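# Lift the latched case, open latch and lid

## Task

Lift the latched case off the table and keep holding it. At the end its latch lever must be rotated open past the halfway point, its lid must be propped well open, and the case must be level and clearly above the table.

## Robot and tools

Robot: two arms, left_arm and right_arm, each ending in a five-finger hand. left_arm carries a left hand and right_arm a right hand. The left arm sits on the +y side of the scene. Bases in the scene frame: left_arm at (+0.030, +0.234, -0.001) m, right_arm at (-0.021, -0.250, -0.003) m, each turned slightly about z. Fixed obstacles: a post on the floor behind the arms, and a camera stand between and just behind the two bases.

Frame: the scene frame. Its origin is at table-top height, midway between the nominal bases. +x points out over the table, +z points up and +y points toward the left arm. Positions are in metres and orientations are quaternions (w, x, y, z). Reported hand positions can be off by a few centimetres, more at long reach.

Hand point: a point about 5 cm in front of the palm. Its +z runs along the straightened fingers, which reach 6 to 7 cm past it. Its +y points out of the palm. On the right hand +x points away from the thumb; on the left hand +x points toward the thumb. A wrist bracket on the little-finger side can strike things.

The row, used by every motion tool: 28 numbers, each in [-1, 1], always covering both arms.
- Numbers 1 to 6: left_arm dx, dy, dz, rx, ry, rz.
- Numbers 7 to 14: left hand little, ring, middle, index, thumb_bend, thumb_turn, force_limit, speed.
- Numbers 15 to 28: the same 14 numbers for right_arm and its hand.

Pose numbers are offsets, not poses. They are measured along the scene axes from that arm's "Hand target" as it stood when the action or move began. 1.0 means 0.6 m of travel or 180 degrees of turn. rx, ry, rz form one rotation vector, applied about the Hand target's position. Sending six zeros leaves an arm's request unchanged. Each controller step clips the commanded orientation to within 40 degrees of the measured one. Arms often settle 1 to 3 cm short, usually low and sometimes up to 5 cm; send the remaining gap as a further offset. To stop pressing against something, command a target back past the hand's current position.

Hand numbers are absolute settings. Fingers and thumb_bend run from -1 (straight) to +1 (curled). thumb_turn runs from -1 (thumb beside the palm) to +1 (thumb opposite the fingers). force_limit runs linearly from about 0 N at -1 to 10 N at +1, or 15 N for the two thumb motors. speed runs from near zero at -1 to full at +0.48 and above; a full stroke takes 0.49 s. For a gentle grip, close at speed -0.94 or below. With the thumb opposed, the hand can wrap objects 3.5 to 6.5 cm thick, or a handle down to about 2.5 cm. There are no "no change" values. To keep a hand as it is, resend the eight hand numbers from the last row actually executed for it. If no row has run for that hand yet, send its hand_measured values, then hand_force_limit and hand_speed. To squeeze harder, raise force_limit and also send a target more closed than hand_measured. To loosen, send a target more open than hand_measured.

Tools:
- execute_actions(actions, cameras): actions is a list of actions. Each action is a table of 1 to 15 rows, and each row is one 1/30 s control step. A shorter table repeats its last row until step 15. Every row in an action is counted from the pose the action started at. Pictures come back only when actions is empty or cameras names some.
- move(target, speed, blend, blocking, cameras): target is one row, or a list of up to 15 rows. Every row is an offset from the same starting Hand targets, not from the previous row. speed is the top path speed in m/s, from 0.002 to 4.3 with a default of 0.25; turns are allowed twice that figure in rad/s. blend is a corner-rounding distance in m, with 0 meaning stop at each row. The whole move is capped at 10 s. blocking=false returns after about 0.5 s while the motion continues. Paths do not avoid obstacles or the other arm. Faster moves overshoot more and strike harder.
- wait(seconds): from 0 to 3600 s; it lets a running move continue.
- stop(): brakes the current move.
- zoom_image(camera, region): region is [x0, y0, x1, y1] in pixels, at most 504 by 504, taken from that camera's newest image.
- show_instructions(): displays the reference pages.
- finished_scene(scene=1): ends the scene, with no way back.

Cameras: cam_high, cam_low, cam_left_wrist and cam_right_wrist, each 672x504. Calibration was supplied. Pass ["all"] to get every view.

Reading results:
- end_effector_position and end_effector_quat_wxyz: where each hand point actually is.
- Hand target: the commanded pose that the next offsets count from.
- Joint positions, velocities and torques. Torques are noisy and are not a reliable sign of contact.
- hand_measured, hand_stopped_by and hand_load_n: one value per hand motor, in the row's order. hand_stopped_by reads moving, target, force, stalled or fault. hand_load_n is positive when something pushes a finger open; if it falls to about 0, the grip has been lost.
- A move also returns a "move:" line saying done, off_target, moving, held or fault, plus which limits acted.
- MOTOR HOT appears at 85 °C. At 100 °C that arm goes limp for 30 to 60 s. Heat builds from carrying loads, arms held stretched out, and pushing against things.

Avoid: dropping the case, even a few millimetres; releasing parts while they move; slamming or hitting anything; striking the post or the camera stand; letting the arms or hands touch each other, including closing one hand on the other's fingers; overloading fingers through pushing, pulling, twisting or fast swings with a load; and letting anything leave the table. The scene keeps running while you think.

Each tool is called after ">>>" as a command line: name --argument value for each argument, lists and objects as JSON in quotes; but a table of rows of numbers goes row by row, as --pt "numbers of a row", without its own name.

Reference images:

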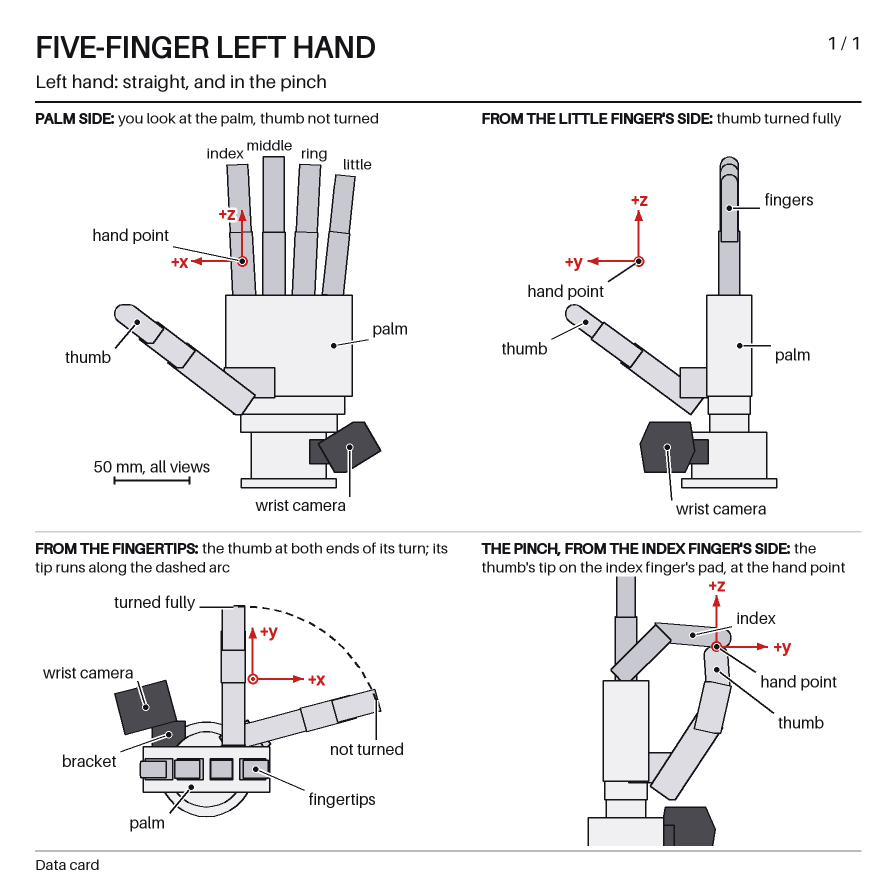

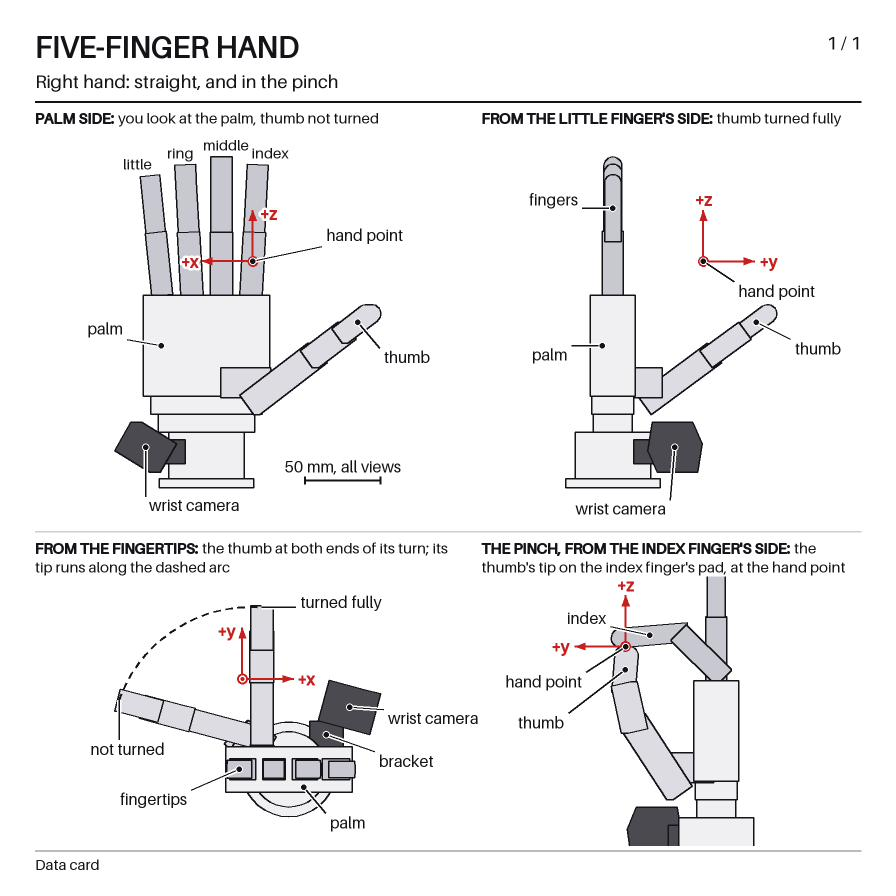

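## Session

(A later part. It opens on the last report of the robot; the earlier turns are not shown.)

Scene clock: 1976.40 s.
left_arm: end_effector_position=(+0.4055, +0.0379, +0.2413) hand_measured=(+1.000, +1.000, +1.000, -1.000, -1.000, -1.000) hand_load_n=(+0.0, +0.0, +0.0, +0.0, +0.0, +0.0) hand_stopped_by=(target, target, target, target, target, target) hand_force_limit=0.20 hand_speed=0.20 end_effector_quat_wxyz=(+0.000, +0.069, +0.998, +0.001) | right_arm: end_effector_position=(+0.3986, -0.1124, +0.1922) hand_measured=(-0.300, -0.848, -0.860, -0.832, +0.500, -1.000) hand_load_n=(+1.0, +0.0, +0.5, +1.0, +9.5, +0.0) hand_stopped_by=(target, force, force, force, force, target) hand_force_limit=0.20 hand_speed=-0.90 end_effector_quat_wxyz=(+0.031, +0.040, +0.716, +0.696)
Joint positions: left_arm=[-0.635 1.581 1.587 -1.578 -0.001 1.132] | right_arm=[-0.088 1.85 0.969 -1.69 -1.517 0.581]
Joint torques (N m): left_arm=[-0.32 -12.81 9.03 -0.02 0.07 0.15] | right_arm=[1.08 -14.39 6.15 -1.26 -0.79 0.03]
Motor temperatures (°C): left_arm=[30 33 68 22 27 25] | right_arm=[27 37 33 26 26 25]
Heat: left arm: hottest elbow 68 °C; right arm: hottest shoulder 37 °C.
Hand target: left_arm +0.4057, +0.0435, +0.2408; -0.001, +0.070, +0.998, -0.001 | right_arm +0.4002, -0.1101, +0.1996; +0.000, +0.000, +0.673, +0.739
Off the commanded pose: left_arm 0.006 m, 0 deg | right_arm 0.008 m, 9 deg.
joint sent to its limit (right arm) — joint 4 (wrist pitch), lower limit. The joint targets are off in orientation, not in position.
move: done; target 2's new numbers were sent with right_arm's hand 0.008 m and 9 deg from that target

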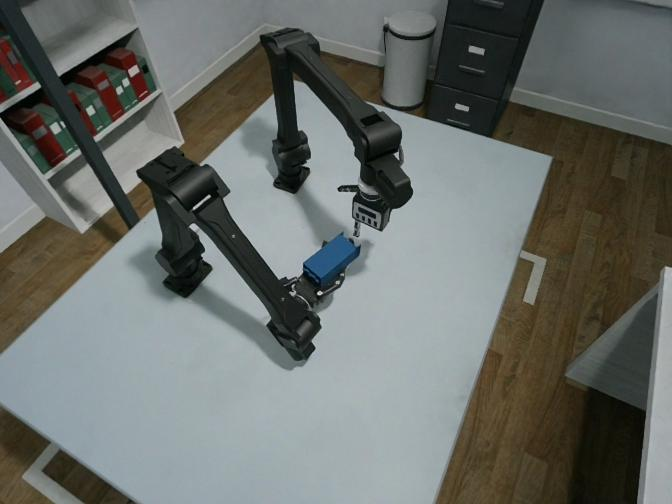

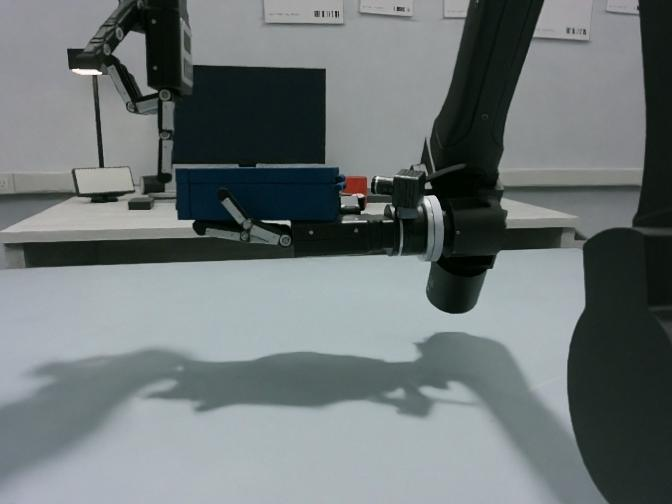

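>>> move --pt "0.0 0.0 0.0453 0 0 0 1 1 1 -1 -1 -1 0.2 0.2 0 0 0 0 0 0 -0.3 -0.6 -0.6 -0.6 0.92 -1 0.2 -0.9" --pt "0.0 -0.072 0.0453 0 0 -0.061 1 1 1 -1 -1 -1 0.2 0.2 0 0 0 0 0 0 -0.3 -0.6 -0.6 -0.6 0.92 -1 0.2 -0.9" --pt "0.007 -0.0433 0.042 0 0 -0.061 1 1 1 -1 -1 -1 0.2 0.2 0 0 0 0 0 0 -0.3 -0.6 -0.6 -0.6 0.92 -1 0.2 -0.9" --speed 0.06 --cameras '["all"]'

>>> zoom_image --camera "cam_high" --region '[320, 210, 380, 270]'

>>> zoom_image --camera "cam_low" --region '[140, 100, 260, 200]'

Scene clock: 1995.93 s.
left_arm: end_effector_position=(+0.4021, +0.0165, +0.2646) hand_measured=(+1.000, +1.000, +1.000, -1.000, -1.000, -1.000) hand_load_n=(+0.5, +0.0, +0.0, +0.0, +0.0, +0.0) hand_stopped_by=(target, target, target, target, target, target) hand_force_limit=0.20 hand_speed=0.20 end_effector_quat_wxyz=(-0.004, +0.165, +0.986, +0.002) | right_arm: end_effector_position=(+0.3986, -0.1124, +0.1922) hand_measured=(-0.300, -0.848, -0.860, -0.832, +0.500, -1.000) hand_load_n=(+1.0, +0.0, +0.5, +0.5, +9.5, +0.0) hand_stopped_by=(target, force, force, force, force, target) hand_force_limit=0.20 hand_speed=-0.90 end_effector_quat_wxyz=(+0.031, +0.040, +0.716, +0.696)
Joint positions: left_arm=[-0.696 1.591 1.659 -1.647 -0.001 1.263] | right_arm=[-0.088 1.85 0.969 -1.69 -1.517 0.581]
Joint torques (N m): left_arm=[-0.32 -11.46 11.23 -0.14 0.04 0.17] | right_arm=[1.03 -14.21 6.12 -1.35 -0.8 0.03]
Motor temperatures (°C): left_arm=[30 35 68 22 27 25] | right_arm=[27 37 33 26 26 25]
Heat: left arm: hottest elbow 68 °C; right arm: hottest shoulder 37 °C.
Hand target: left_arm +0.4099, +0.0175, +0.2661; -0.001, +0.165, +0.986, -0.001 | right_arm +0.4002, -0.1101, +0.1996; +0.000, +0.000, +0.673, +0.739
Off the commanded pose: left_arm 0.008 m, 0 deg | right_arm 0.008 m, 9 deg.
joint sent to its limit (right arm) — joint 4 (wrist pitch), lower limit. The joint targets are off in orientation, not in position.
move: done
cam_left_wrist: T_world_to_cam=[[-0.48399, -0.87503, -0.00874, 0.20851], [-0.74254, 0.40538, 0.5332, 0.14993], [-0.46302, 0.26455, -0.84594, 0.5244]] pos_world=[0.45506, -0.01706, 0.36549]
cam_right_wrist: T_world_to_cam=[[-0.2103, 0.0453, 0.97659, -0.09868], [0.82894, -0.52132, 0.20269, -0.41699], [0.5183, 0.85216, 0.07209, -0.00396]] pos_world=[0.32696, -0.20954, 0.18117]

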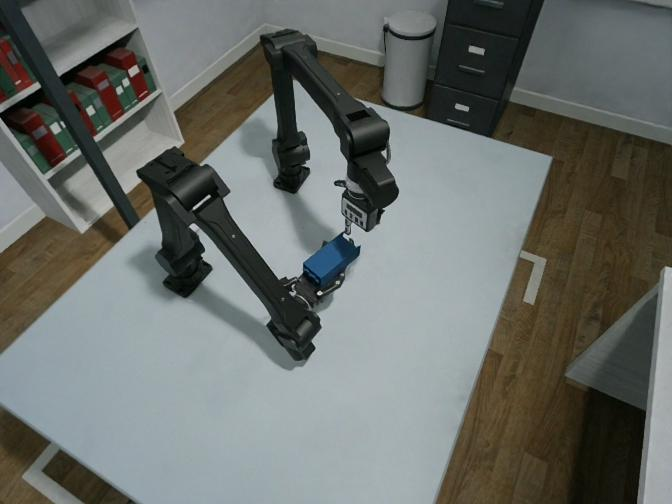

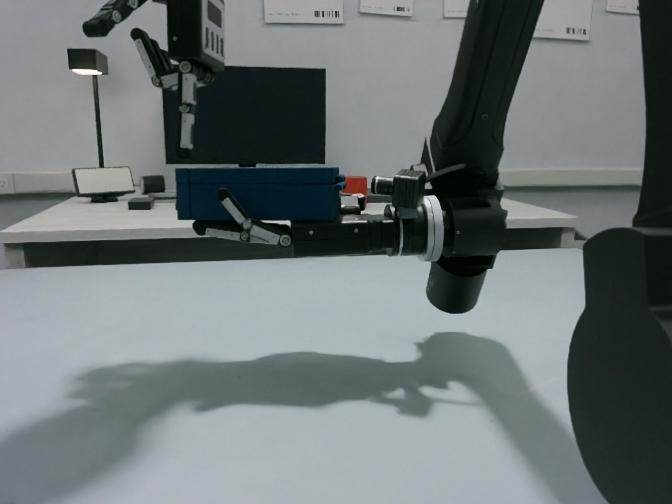

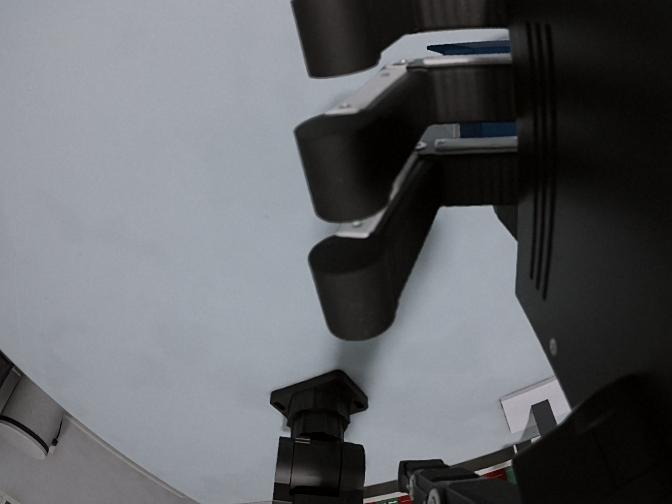

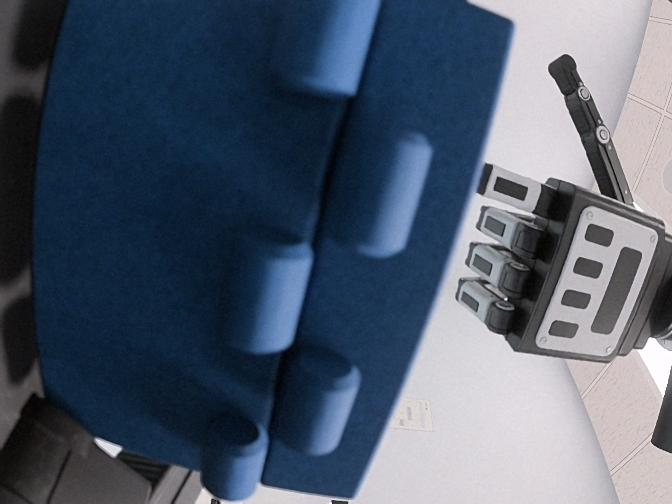

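Scaled by 8.400 from the camera's image (finer frame: 960x720).

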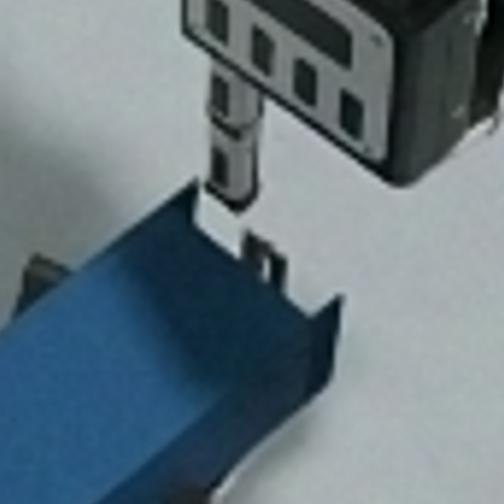

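Scaled by 4.200 from the camera's image (finer frame: 960x720).

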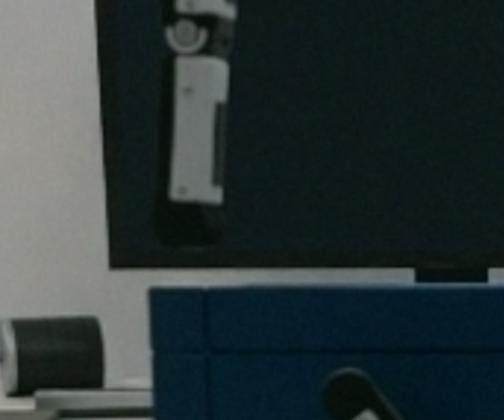

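>>> move --pt "0.012 -0.004 0.0 0 0 0 1 1 1 -1 -1 -1 0.2 0.2 0 0 0 0 0 0 -0.3 -0.6 -0.6 -0.6 0.92 -1 0.2 -0.9" --speed 0.06 --cameras '["cam_high","cam_low"]'

>>> zoom_image --camera "cam_high" --region '[320, 210, 380, 270]'

>>> zoom_image --camera "cam_low" --region '[140, 100, 260, 200]'

Scene clock: 2001.63 s.
left_arm: end_effector_position=(+0.4035, +0.0184, +0.2646) hand_measured=(+1.000, +1.000, +1.000, -1.000, -1.000, -1.000) hand_load_n=(+0.0, +0.0, +0.0, +0.0, +0.0, +0.0) hand_stopped_by=(target, target, target, target, target, target) hand_force_limit=0.20 hand_speed=0.20 end_effector_quat_wxyz=(-0.004, +0.165, +0.986, +0.002) | right_arm: end_effector_position=(+0.3986, -0.1124, +0.1922) hand_measured=(-0.300, -0.848, -0.860, -0.832, +0.500, -1.000) hand_load_n=(+1.0, +0.0, +0.0, +1.0, +9.5, +0.0) hand_stopped_by=(target, force, force, force, force, target) hand_force_limit=0.20 hand_speed=-0.90 end_effector_quat_wxyz=(+0.031, +0.040, +0.716, +0.696)
Joint positions: left_arm=[-0.691 1.591 1.659 -1.647 -0.001 1.268] | right_arm=[-0.088 1.85 0.969 -1.69 -1.517 0.581]
Joint torques (N m): left_arm=[-0.09 -10.05 13.07 -0.23 0.04 0.13] | right_arm=[1.26 -14.27 6.08 -1.28 -0.78 0.01]
Motor temperatures (°C): left_arm=[30 35 68 22 27 25] | right_arm=[27 37 33 26 26 25]
Heat: left arm: hottest elbow 68 °C; right arm: hottest shoulder 37 °C.
Hand target: left_arm +0.4171, +0.0152, +0.2661; -0.001, +0.165, +0.986, -0.001 | right_arm +0.4002, -0.1101, +0.1996; +0.000, +0.000, +0.673, +0.739
Off the commanded pose: left_arm 0.014 m, 0 deg | right_arm 0.008 m, 9 deg.
joint sent to its limit (right arm) — joint 4 (wrist pitch), lower limit. The joint targets are off in orientation, not in position.
move: off_target (left_arm)

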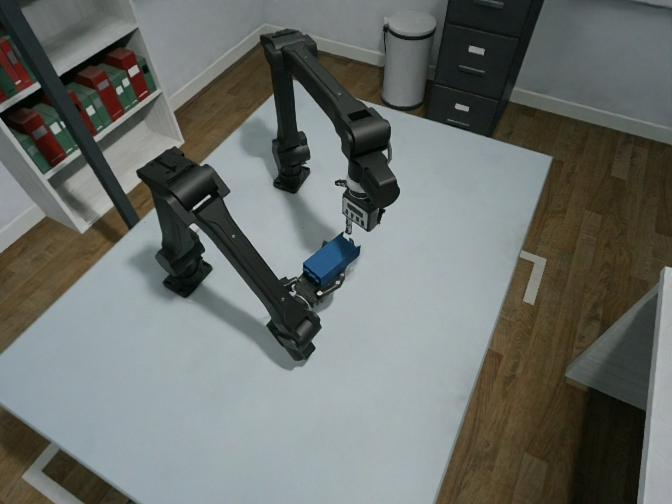

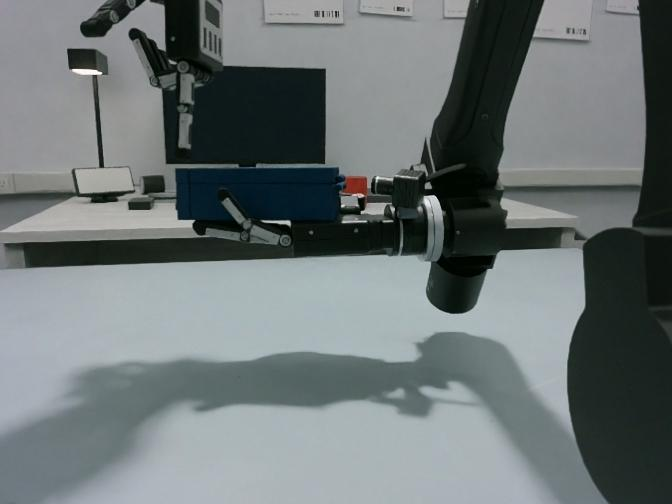

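Scaled by 8.400 from the camera's image (finer frame: 960x720).

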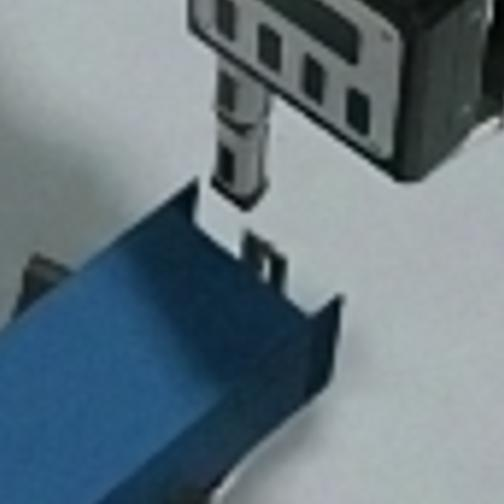

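Scaled by 4.200 from the camera's image (finer frame: 960x720).

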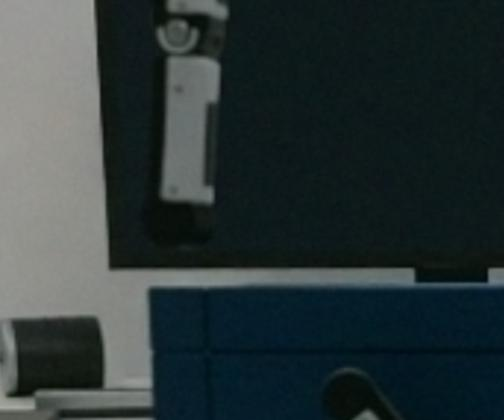

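>>> move --pt "0.02 -0.02 0.01 0 0 0 1 1 1 -1 -1 -1 0.2 0.2 0 0 0 0 0 0 -0.3 -0.6 -0.6 -0.6 0.92 -1 0.2 -0.9" --pt "-0.01 -0.001 0.0 0 0 0 1 1 1 -1 -1 -1 0.2 0.2 0 0 0 0 0 0 -0.3 -0.6 -0.6 -0.6 0.92 -1 0.2 -0.9" --speed 0.06 --cameras '["cam_high","cam_low"]'

>>> zoom_image --camera "cam_high" --region '[320, 210, 380, 270]'

>>> zoom_image --camera "cam_low" --region '[140, 100, 260, 200]'

Scene clock: 2008.80 s.
left_arm: end_effector_position=(+0.4117, +0.0123, +0.2657) hand_measured=(+1.000, +1.000, +1.000, -1.000, -1.000, -1.000) hand_load_n=(+0.0, +0.0, +0.0, +0.0, +0.0, +0.0) hand_stopped_by=(target, target, target, target, target, target) hand_force_limit=0.20 hand_speed=0.20 end_effector_quat_wxyz=(-0.004, +0.165, +0.986, +0.002) | right_arm: end_effector_position=(+0.3986, -0.1124, +0.1922) hand_measured=(-0.300, -0.848, -0.860, -0.832, +0.500, -1.000) hand_load_n=(+1.0, +0.0, +0.0, +0.5, +9.0, +0.0) hand_stopped_by=(target, force, force, force, force, target) hand_force_limit=0.20 hand_speed=-0.90 end_effector_quat_wxyz=(+0.031, +0.040, +0.716, +0.696)
Joint positions: left_arm=[-0.691 1.619 1.696 -1.657 -0.001 1.268] | right_arm=[-0.088 1.85 0.969 -1.69 -1.517 0.581]
Joint torques (N m): left_arm=[-0.91 -13.27 8.96 0.13 0.05 0.08] | right_arm=[1.32 -14.33 6.02 -1.24 -0.81 0.03]
Motor temperatures (°C): left_arm=[30 35 68 22 27 25] | right_arm=[27 37 33 26 26 25]
Heat: left arm: hottest elbow 68 °C; right arm: hottest shoulder 37 °C.
Hand target: left_arm +0.4111, +0.0145, +0.2660; -0.001, +0.165, +0.986, -0.001 | right_arm +0.4002, -0.1101, +0.1996; +0.000, +0.000, +0.673, +0.739
Off the commanded pose: left_arm 0.002 m, 1 deg | right_arm 0.008 m, 9 deg.
joint sent to its limit (right arm) — joint 4 (wrist pitch), lower limit. The joint targets are off in orientation, not in position.
move: done

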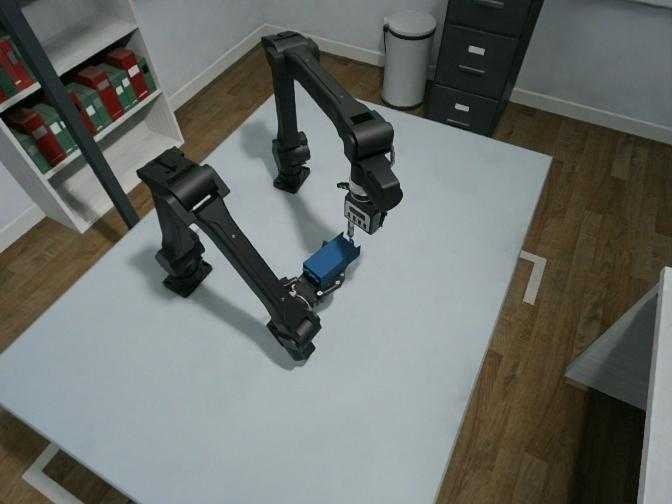

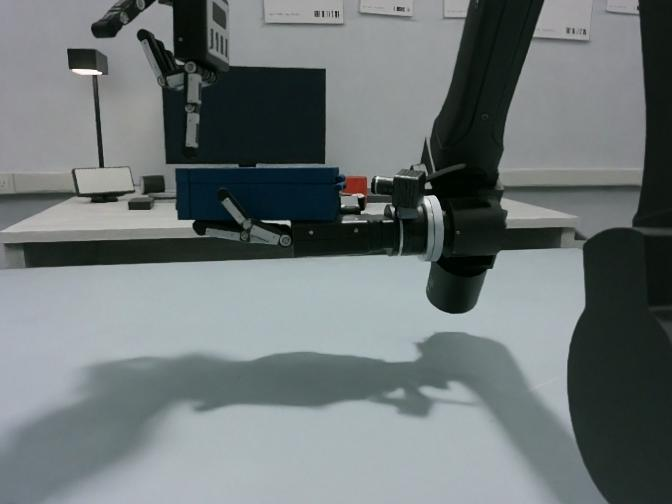

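Scaled by 8.400 from the camera's image (finer frame: 960x720).

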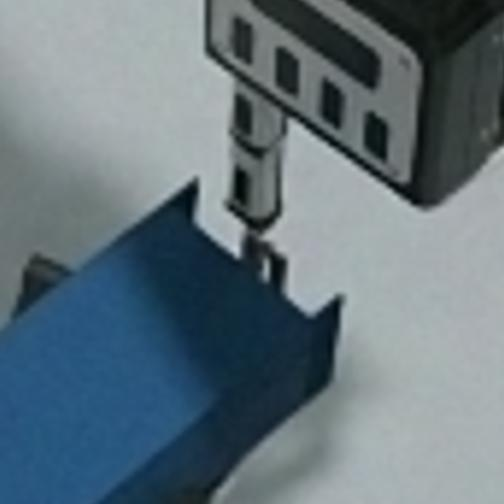

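Scaled by 4.200 from the camera's image (finer frame: 960x720).

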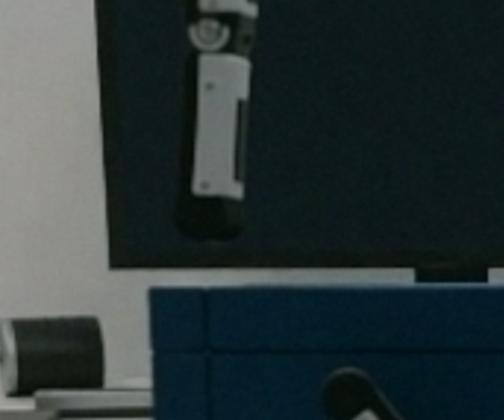

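>>> move --pt "-0.009 0.003 -0.005 0 0 0 1 1 1 -1 -1 -1 0.2 0.2 0 0 0 0 0 0 -0.3 -0.6 -0.6 -0.6 0.92 -1 0.2 -0.9" --pt "-0.009 0.003 -0.023 0 0 0 1 1 1 -1 -1 -1 0.2 0.2 0 0 0 0 0 0 -0.3 -0.6 -0.6 -0.6 0.92 -1 0.2 -0.9" --speed 0.04 --cameras '["cam_high","cam_low"]'

>>> zoom_image --camera "cam_high" --region '[320, 210, 380, 270]'

>>> zoom_image --camera "cam_low" --region '[140, 100, 260, 200]'

Scene clock: 2015.73 s.
left_arm: end_effector_position=(+0.4068, +0.0159, +0.2533) hand_measured=(+1.000, +1.000, +1.000, -1.000, -1.000, -1.000) hand_load_n=(+0.0, +0.0, +0.0, +0.0, +0.0, +0.0) hand_stopped_by=(target, target, target, target, target, target) hand_force_limit=0.20 hand_speed=0.20 end_effector_quat_wxyz=(-0.003, +0.165, +0.986, +0.002) | right_arm: end_effector_position=(+0.3986, -0.1124, +0.1922) hand_measured=(-0.300, -0.848, -0.860, -0.832, +0.500, -1.000) hand_load_n=(+1.5, +0.0, +0.0, +1.0, +9.0, +0.0) hand_stopped_by=(target, force, force, force, force, target) hand_force_limit=0.20 hand_speed=-0.90 end_effector_quat_wxyz=(+0.031, +0.040, +0.716, +0.696)
Joint positions: left_arm=[-0.691 1.6 1.64 -1.619 -0.001 1.268] | right_arm=[-0.088 1.85 0.969 -1.69 -1.517 0.581]
Joint torques (N m): left_arm=[-1.08 -12.75 8.99 0.03 0.05 0.04] | right_arm=[1.44 -14.21 6.09 -1.31 -0.77 0.02]
Motor temperatures (°C): left_arm=[30 35 67 22 27 25] | right_arm=[27 37 33 26 26 25]
Heat: left arm: hottest elbow 67 °C; right arm: hottest shoulder 37 °C.
Hand target: left_arm +0.4056, +0.0164, +0.2522; -0.001, +0.165, +0.986, -0.001 | right_arm +0.4002, -0.1101, +0.1996; +0.000, +0.000, +0.673, +0.739
Off the commanded pose: left_arm 0.002 m, 0 deg | right_arm 0.008 m, 9 deg.
joint sent to its limit (right arm) — joint 4 (wrist pitch), lower limit. The joint targets are off in orientation, not in position.
move: done

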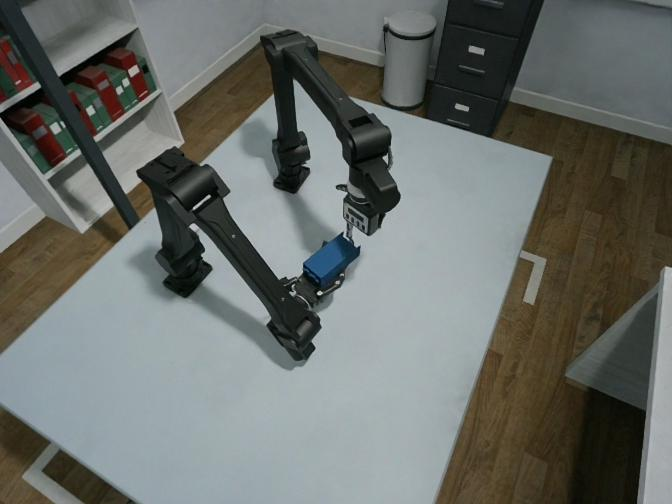

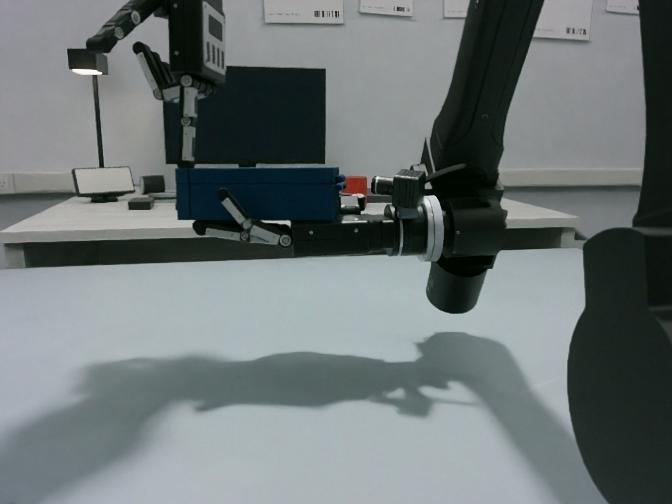

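Scaled by 8.400 from the camera's image (finer frame: 960x720).

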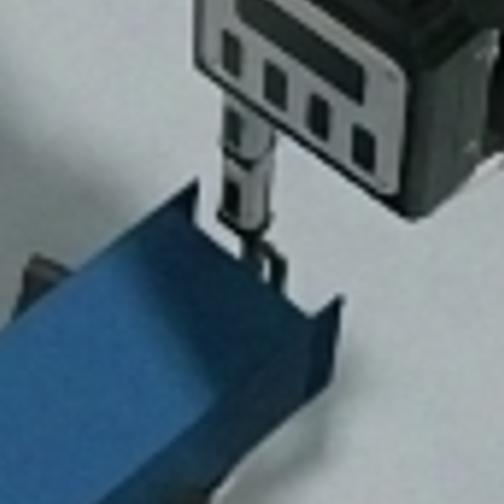

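Scaled by 4.200 from the camera's image (finer frame: 960x720).

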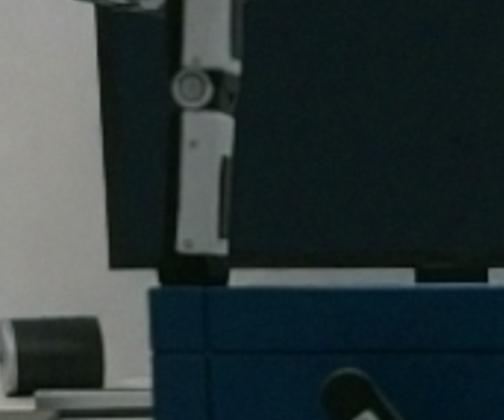

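>>> move --pt "0.0 -0.0 0.022 0 0 0 1 1 1 -1 -1 -1 0.2 0.2 0 0 0 0 0 0 -0.3 -0.6 -0.6 -0.6 0.92 -1 0.2 -0.9" --pt "0.002 -0.036 0.022 0 0 0 1 1 1 -1 -1 -1 0.2 0.2 0 0 0 0 0 0 -0.3 -0.6 -0.6 -0.6 0.92 -1 0.2 -0.9" --pt "0.002 -0.003 0.020 0 0 0 1 1 1 -1 -1 -1 0.2 0.2 0 0 0 0 0 0 -0.3 -0.6 -0.6 -0.6 0.92 -1 0.2 -0.9" --speed 0.04 --cameras '[]'

Scene clock: 2026.70 s.
left_arm: end_effector_position=(+0.4030, +0.0104, +0.2632) hand_measured=(+1.000, +1.000, +1.000, -1.000, -1.000, -1.000) hand_load_n=(+0.0, +0.0, +0.0, +0.0, -0.5, +0.0) hand_stopped_by=(target, target, target, target, target, target) hand_force_limit=0.20 hand_speed=0.20 end_effector_quat_wxyz=(-0.003, +0.165, +0.986, +0.001) | right_arm: end_effector_position=(+0.3986, -0.1124, +0.1922) hand_measured=(-0.300, -0.848, -0.860, -0.832, +0.500, -1.000) hand_load_n=(+1.5, +0.0, +0.0, +1.0, +9.0, +0.0) hand_stopped_by=(target, force, force, force, force, target) hand_force_limit=0.20 hand_speed=-0.90 end_effector_quat_wxyz=(+0.031, +0.040, +0.716, +0.696)
Joint positions: left_arm=[-0.705 1.601 1.667 -1.643 0 1.255] | right_arm=[-0.088 1.85 0.969 -1.69 -1.517 0.581]
Joint torques (N m): left_arm=[-0.15 -12.45 9.99 -0.09 0.02 0.2] | right_arm=[1.2 -14.45 6.13 -1.37 -0.79 0.03]
Motor temperatures (°C): left_arm=[30 36 66 22 27 25] | right_arm=[27 37 33 26 26 25]
Heat: left arm: hottest elbow 66 °C; right arm: hottest shoulder 37 °C.
Hand target: left_arm +0.4068, +0.0146, +0.2642; -0.001, +0.166, +0.986, -0.001 | right_arm +0.4002, -0.1101, +0.1996; +0.000, +0.000, +0.673, +0.739
Off the commanded pose: left_arm 0.006 m, 0 deg | right_arm 0.008 m, 9 deg.
joint sent to its limit (right arm) — joint 4 (wrist pitch), lower limit. The joint targets are off in orientation, not in position.
move: done

>>> move --pt "0.003 0.003 0.006 0 0 0 1 1 1 -1 -1 -1 0.2 0.2 0 0 0 0 0 0 -0.3 -0.6 -0.6 -0.6 0.92 -1 0.2 -0.9" --pt "0.003 0.003 -0.020 0 0 0 1 1 1 -1 -1 -1 0.2 0.2 0 0 0 0 0 0 -0.3 -0.6 -0.6 -0.6 0.92 -1 0.2 -0.9" --speed 0.04 --cameras '["cam_high","cam_low"]'

>>> zoom_image --camera "cam_high" --region '[320, 210, 380, 270]'

>>> zoom_image --camera "cam_low" --region '[140, 100, 260, 200]'

Scene clock: 2032.77 s.
left_arm: end_effector_position=(+0.4057, +0.0116, +0.2548) hand_measured=(+1.000, +1.000, +1.000, -1.000, -1.000, -1.000) hand_load_n=(+0.0, +0.0, +0.0, +0.0, +0.0, +0.0) hand_stopped_by=(target, target, target, target, target, target) hand_force_limit=0.20 hand_speed=0.20 end_effector_quat_wxyz=(-0.001, +0.165, +0.986, +0.001) | right_arm: end_effector_position=(+0.3986, -0.1124, +0.1922) hand_measured=(-0.300, -0.848, -0.860, -0.832, +0.500, -1.000) hand_load_n=(+1.0, +0.0, +0.0, +1.0, +9.0, +0.0) hand_stopped_by=(target, force, force, force, force, target) hand_force_limit=0.20 hand_speed=-0.90 end_effector_quat_wxyz=(+0.031, +0.040, +0.716, +0.696)
Joint positions: left_arm=[-0.7 1.601 1.646 -1.618 0 1.26] | right_arm=[-0.088 1.85 0.969 -1.69 -1.517 0.581]
Joint torques (N m): left_arm=[-0.21 -12.45 9.18 0.24 0.03 0.15] | right_arm=[1.14 -14.51 6.06 -1.29 -0.79 0.03]
Motor temperatures (°C): left_arm=[30 36 66 22 27 25] | right_arm=[27 37 33 26 26 25]
Heat: left arm: hottest elbow 66 °C; right arm: hottest shoulder 37 °C.
Hand target: left_arm +0.4086, +0.0163, +0.2522; -0.001, +0.165, +0.986, -0.001 | right_arm +0.4002, -0.1101, +0.1996; +0.000, +0.000, +0.673, +0.739
Off the commanded pose: left_arm 0.006 m, 0 deg | right_arm 0.008 m, 9 deg.
joint sent to its limit (right arm) — joint 4 (wrist pitch), lower limit. The joint targets are off in orientation, not in position.
move: done

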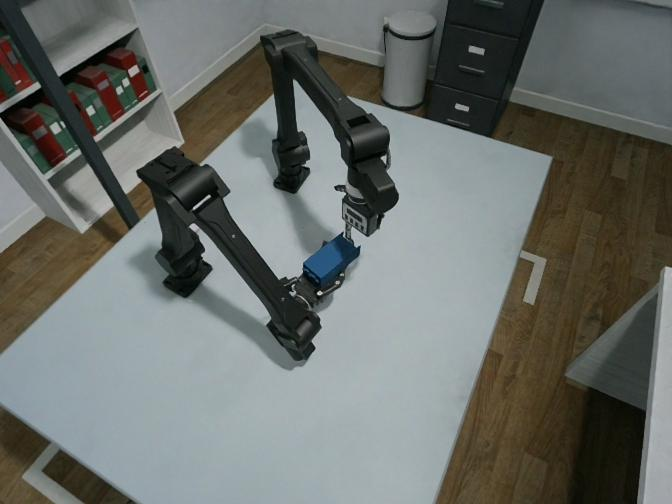

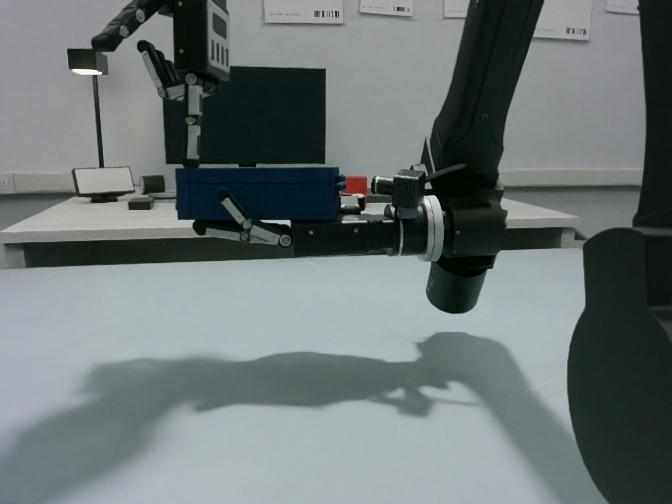

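Scaled by 8.400 from the camera's image (finer frame: 960x720).

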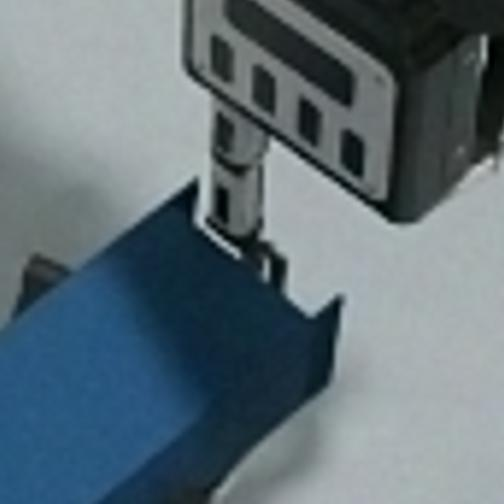

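Scaled by 4.200 from the camera's image (finer frame: 960x720).

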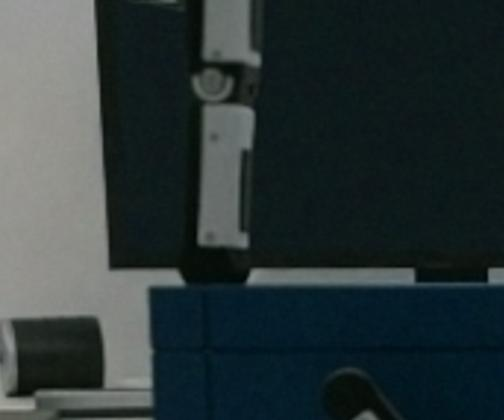

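>>> move --pt "0.008 -0.002 0.004 0 0 0 1 1 1 -1 -1 -1 0.2 0.2 0 0 0 0 0 0 -0.3 -0.6 -0.6 -0.6 0.92 -1 0.2 -0.9" --pt "0.008 -0.002 -0.012 0 0 0 1 1 1 -1 -1 -1 0.2 0.2 0 0 0 0 0 0 -0.3 -0.6 -0.6 -0.6 0.92 -1 0.2 -0.9" --speed 0.04 --cameras '["cam_high","cam_low"]'

>>> zoom_image --camera "cam_high" --region '[320, 210, 380, 270]'

>>> zoom_image --camera "cam_low" --region '[140, 100, 260, 200]'

Scene clock: 2037.93 s.
left_arm: end_effector_position=(+0.4093, +0.0112, +0.2526) hand_measured=(+1.000, +1.000, +1.000, -1.000, -1.000, -1.000) hand_load_n=(+0.0, +0.0, +0.0, +0.0, +0.0, +0.0) hand_stopped_by=(target, target, target, target, target, target) hand_force_limit=0.20 hand_speed=0.20 end_effector_quat_wxyz=(+0.004, +0.165, +0.986, -0.002) | right_arm: end_effector_position=(+0.3986, -0.1124, +0.1922) hand_measured=(-0.300, -0.848, -0.860, -0.832, +0.500, -1.000) hand_load_n=(+1.0, +0.5, +0.0, +1.0, +9.0, +0.0) hand_stopped_by=(target, force, force, force, force, target) hand_force_limit=0.20 hand_speed=-0.90 end_effector_quat_wxyz=(+0.031, +0.040, +0.716, +0.696)
Joint positions: left_arm=[-0.696 1.601 1.641 -1.602 0 1.264] | right_arm=[-0.088 1.85 0.969 -1.69 -1.517 0.581]
Joint torques (N m): left_arm=[-0.21 -11.69 9.36 0.21 0.03 0.15] | right_arm=[1.26 -14.27 6.09 -1.29 -0.79 0.02]
Motor temperatures (°C): left_arm=[30 36 65 22 27 25] | right_arm=[27 37 33 26 26 25]
Heat: left arm: hottest elbow 65 °C; right arm: hottest shoulder 37 °C.
Hand target: left_arm +0.4134, +0.0152, +0.2450; -0.001, +0.165, +0.986, -0.001 | right_arm +0.4002, -0.1101, +0.1996; +0.000, +0.000, +0.673, +0.739
Off the commanded pose: left_arm 0.009 m, 1 deg | right_arm 0.008 m, 9 deg.
joint sent to its limit (right arm) — joint 4 (wrist pitch), lower limit. The joint targets are off in orientation, not in position.
move: done

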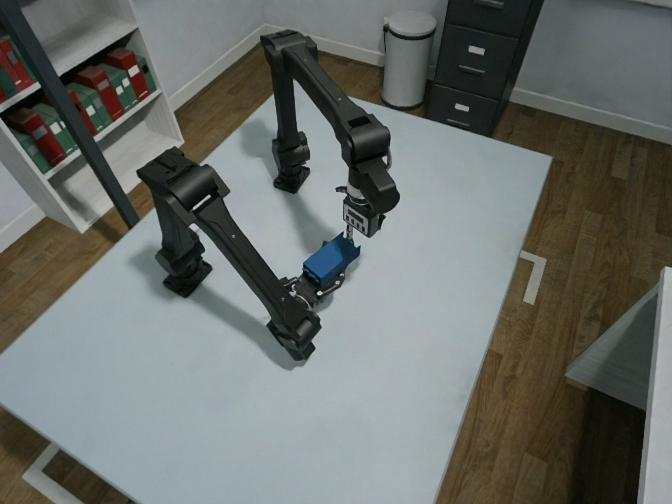

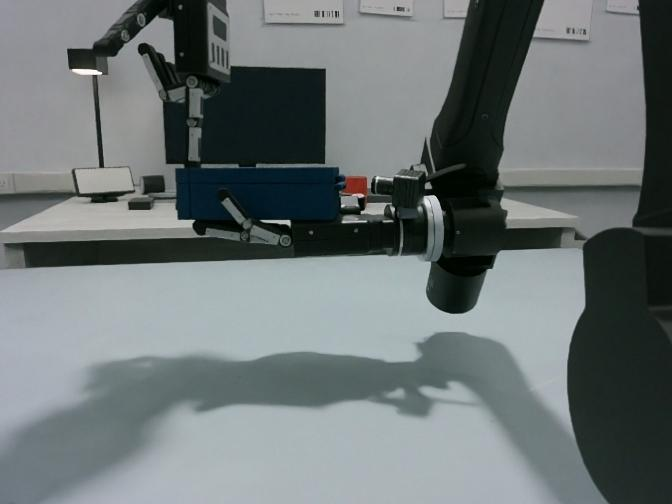

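Scaled by 8.400 from the camera's image (finer frame: 960x720).

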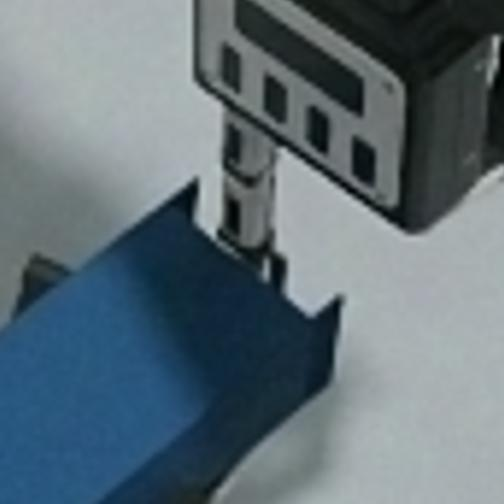

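Scaled by 4.200 from the camera's image (finer frame: 960x720).

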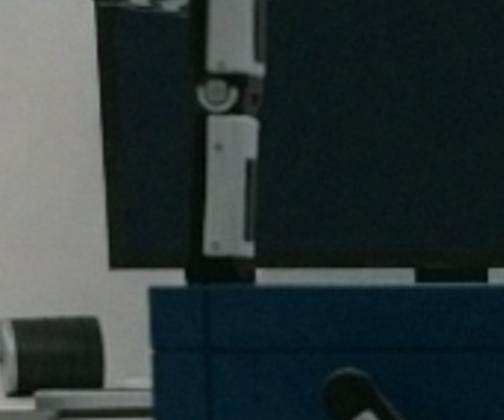

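>>> move --pt "0.0 0.002 -0.016 0 0 0 1 1 1 -1 -1 -1 0.2 0.2 0 0 0 0 0 0 -0.3 -0.6 -0.6 -0.6 0.92 -1 0.2 -0.9" --speed 0.03 --cameras '["cam_high","cam_low"]'

>>> zoom_image --camera "cam_high" --region '[320, 210, 380, 270]'

>>> zoom_image --camera "cam_low" --region '[140, 100, 260, 200]'

Scene clock: 2041.97 s.
left_arm: end_effector_position=(+0.4094, +0.0116, +0.2465) hand_measured=(+1.000, +1.000, +1.000, -1.000, -1.000, -1.000) hand_load_n=(+0.0, +0.0, +0.0, -0.5, +0.0, +0.0) hand_stopped_by=(target, target, target, target, target, target) hand_force_limit=0.20 hand_speed=0.20 end_effector_quat_wxyz=(+0.004, +0.166, +0.986, -0.002) | right_arm: end_effector_position=(+0.3983, -0.1122, +0.1919) hand_measured=(-0.300, -0.848, -0.860, -0.832, +0.500, -1.000) hand_load_n=(+1.5, +0.0, +0.0, +4.0, +9.0, -0.5) hand_stopped_by=(target, force, force, force, force, target) hand_force_limit=0.20 hand_speed=-0.90 end_effector_quat_wxyz=(+0.030, +0.039, +0.717, +0.696)
Joint positions: left_arm=[-0.695 1.6 1.624 -1.586 0 1.266] | right_arm=[-0.088 1.85 0.969 -1.69 -1.515 0.581]
Joint torques (N m): left_arm=[-0.15 -11.46 8.29 0.55 0.02 0.13] | right_arm=[1.2 -14.56 6.08 -1.24 -0.92 0.01]
Motor temperatures (°C): left_arm=[30 36 65 22 27 25] | right_arm=[27 37 33 26 26 25]
Heat: left arm: hottest elbow 65 °C; right arm: hottest shoulder 37 °C.
Hand target: left_arm +0.4134, +0.0164, +0.2355; -0.001, +0.165, +0.986, -0.001 | right_arm +0.4002, -0.1101, +0.1996; +0.000, +0.000, +0.673, +0.739
Off the commanded pose: left_arm 0.013 m, 1 deg | right_arm 0.008 m, 9 deg.
joint sent to its limit (right arm) — joint 4 (wrist pitch), lower limit. The joint targets are off in orientation, not in position.
move: off_target (left_arm)

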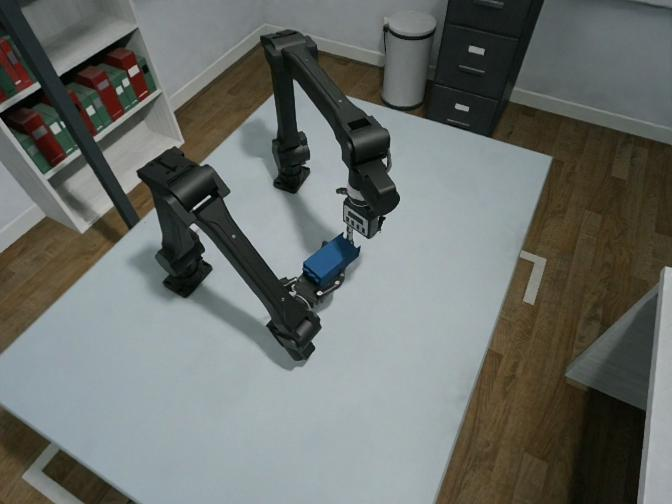

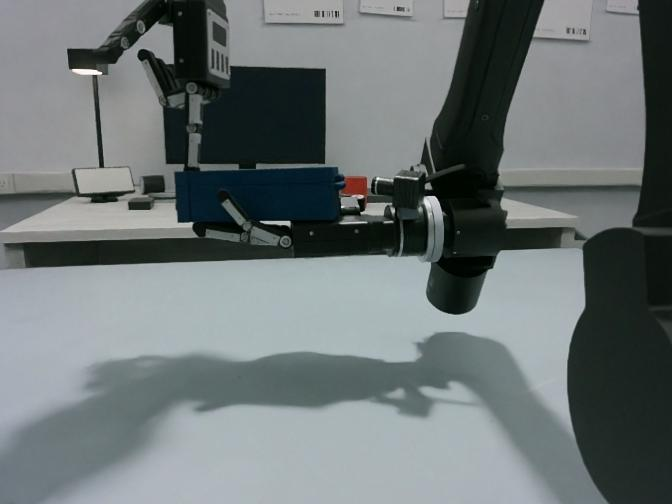

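Scaled by 8.400 from the camera's image (finer frame: 960x720).

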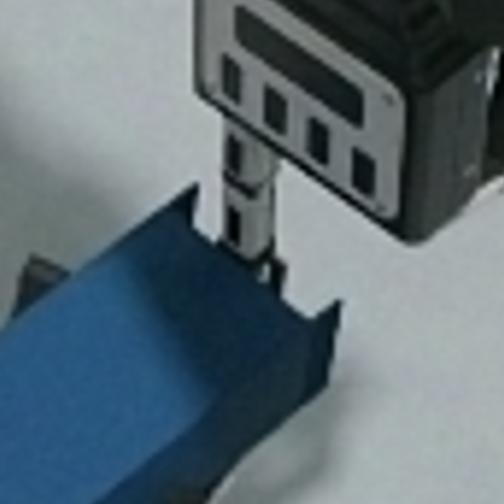

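Scaled by 4.200 from the camera's image (finer frame: 960x720).

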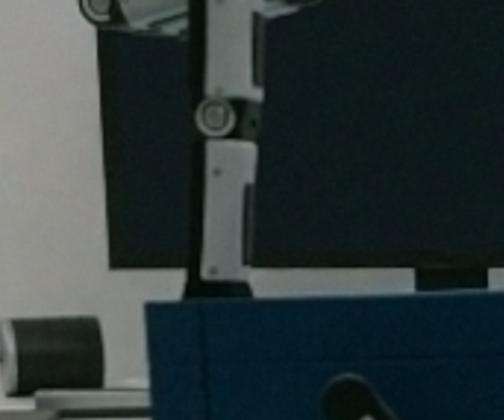

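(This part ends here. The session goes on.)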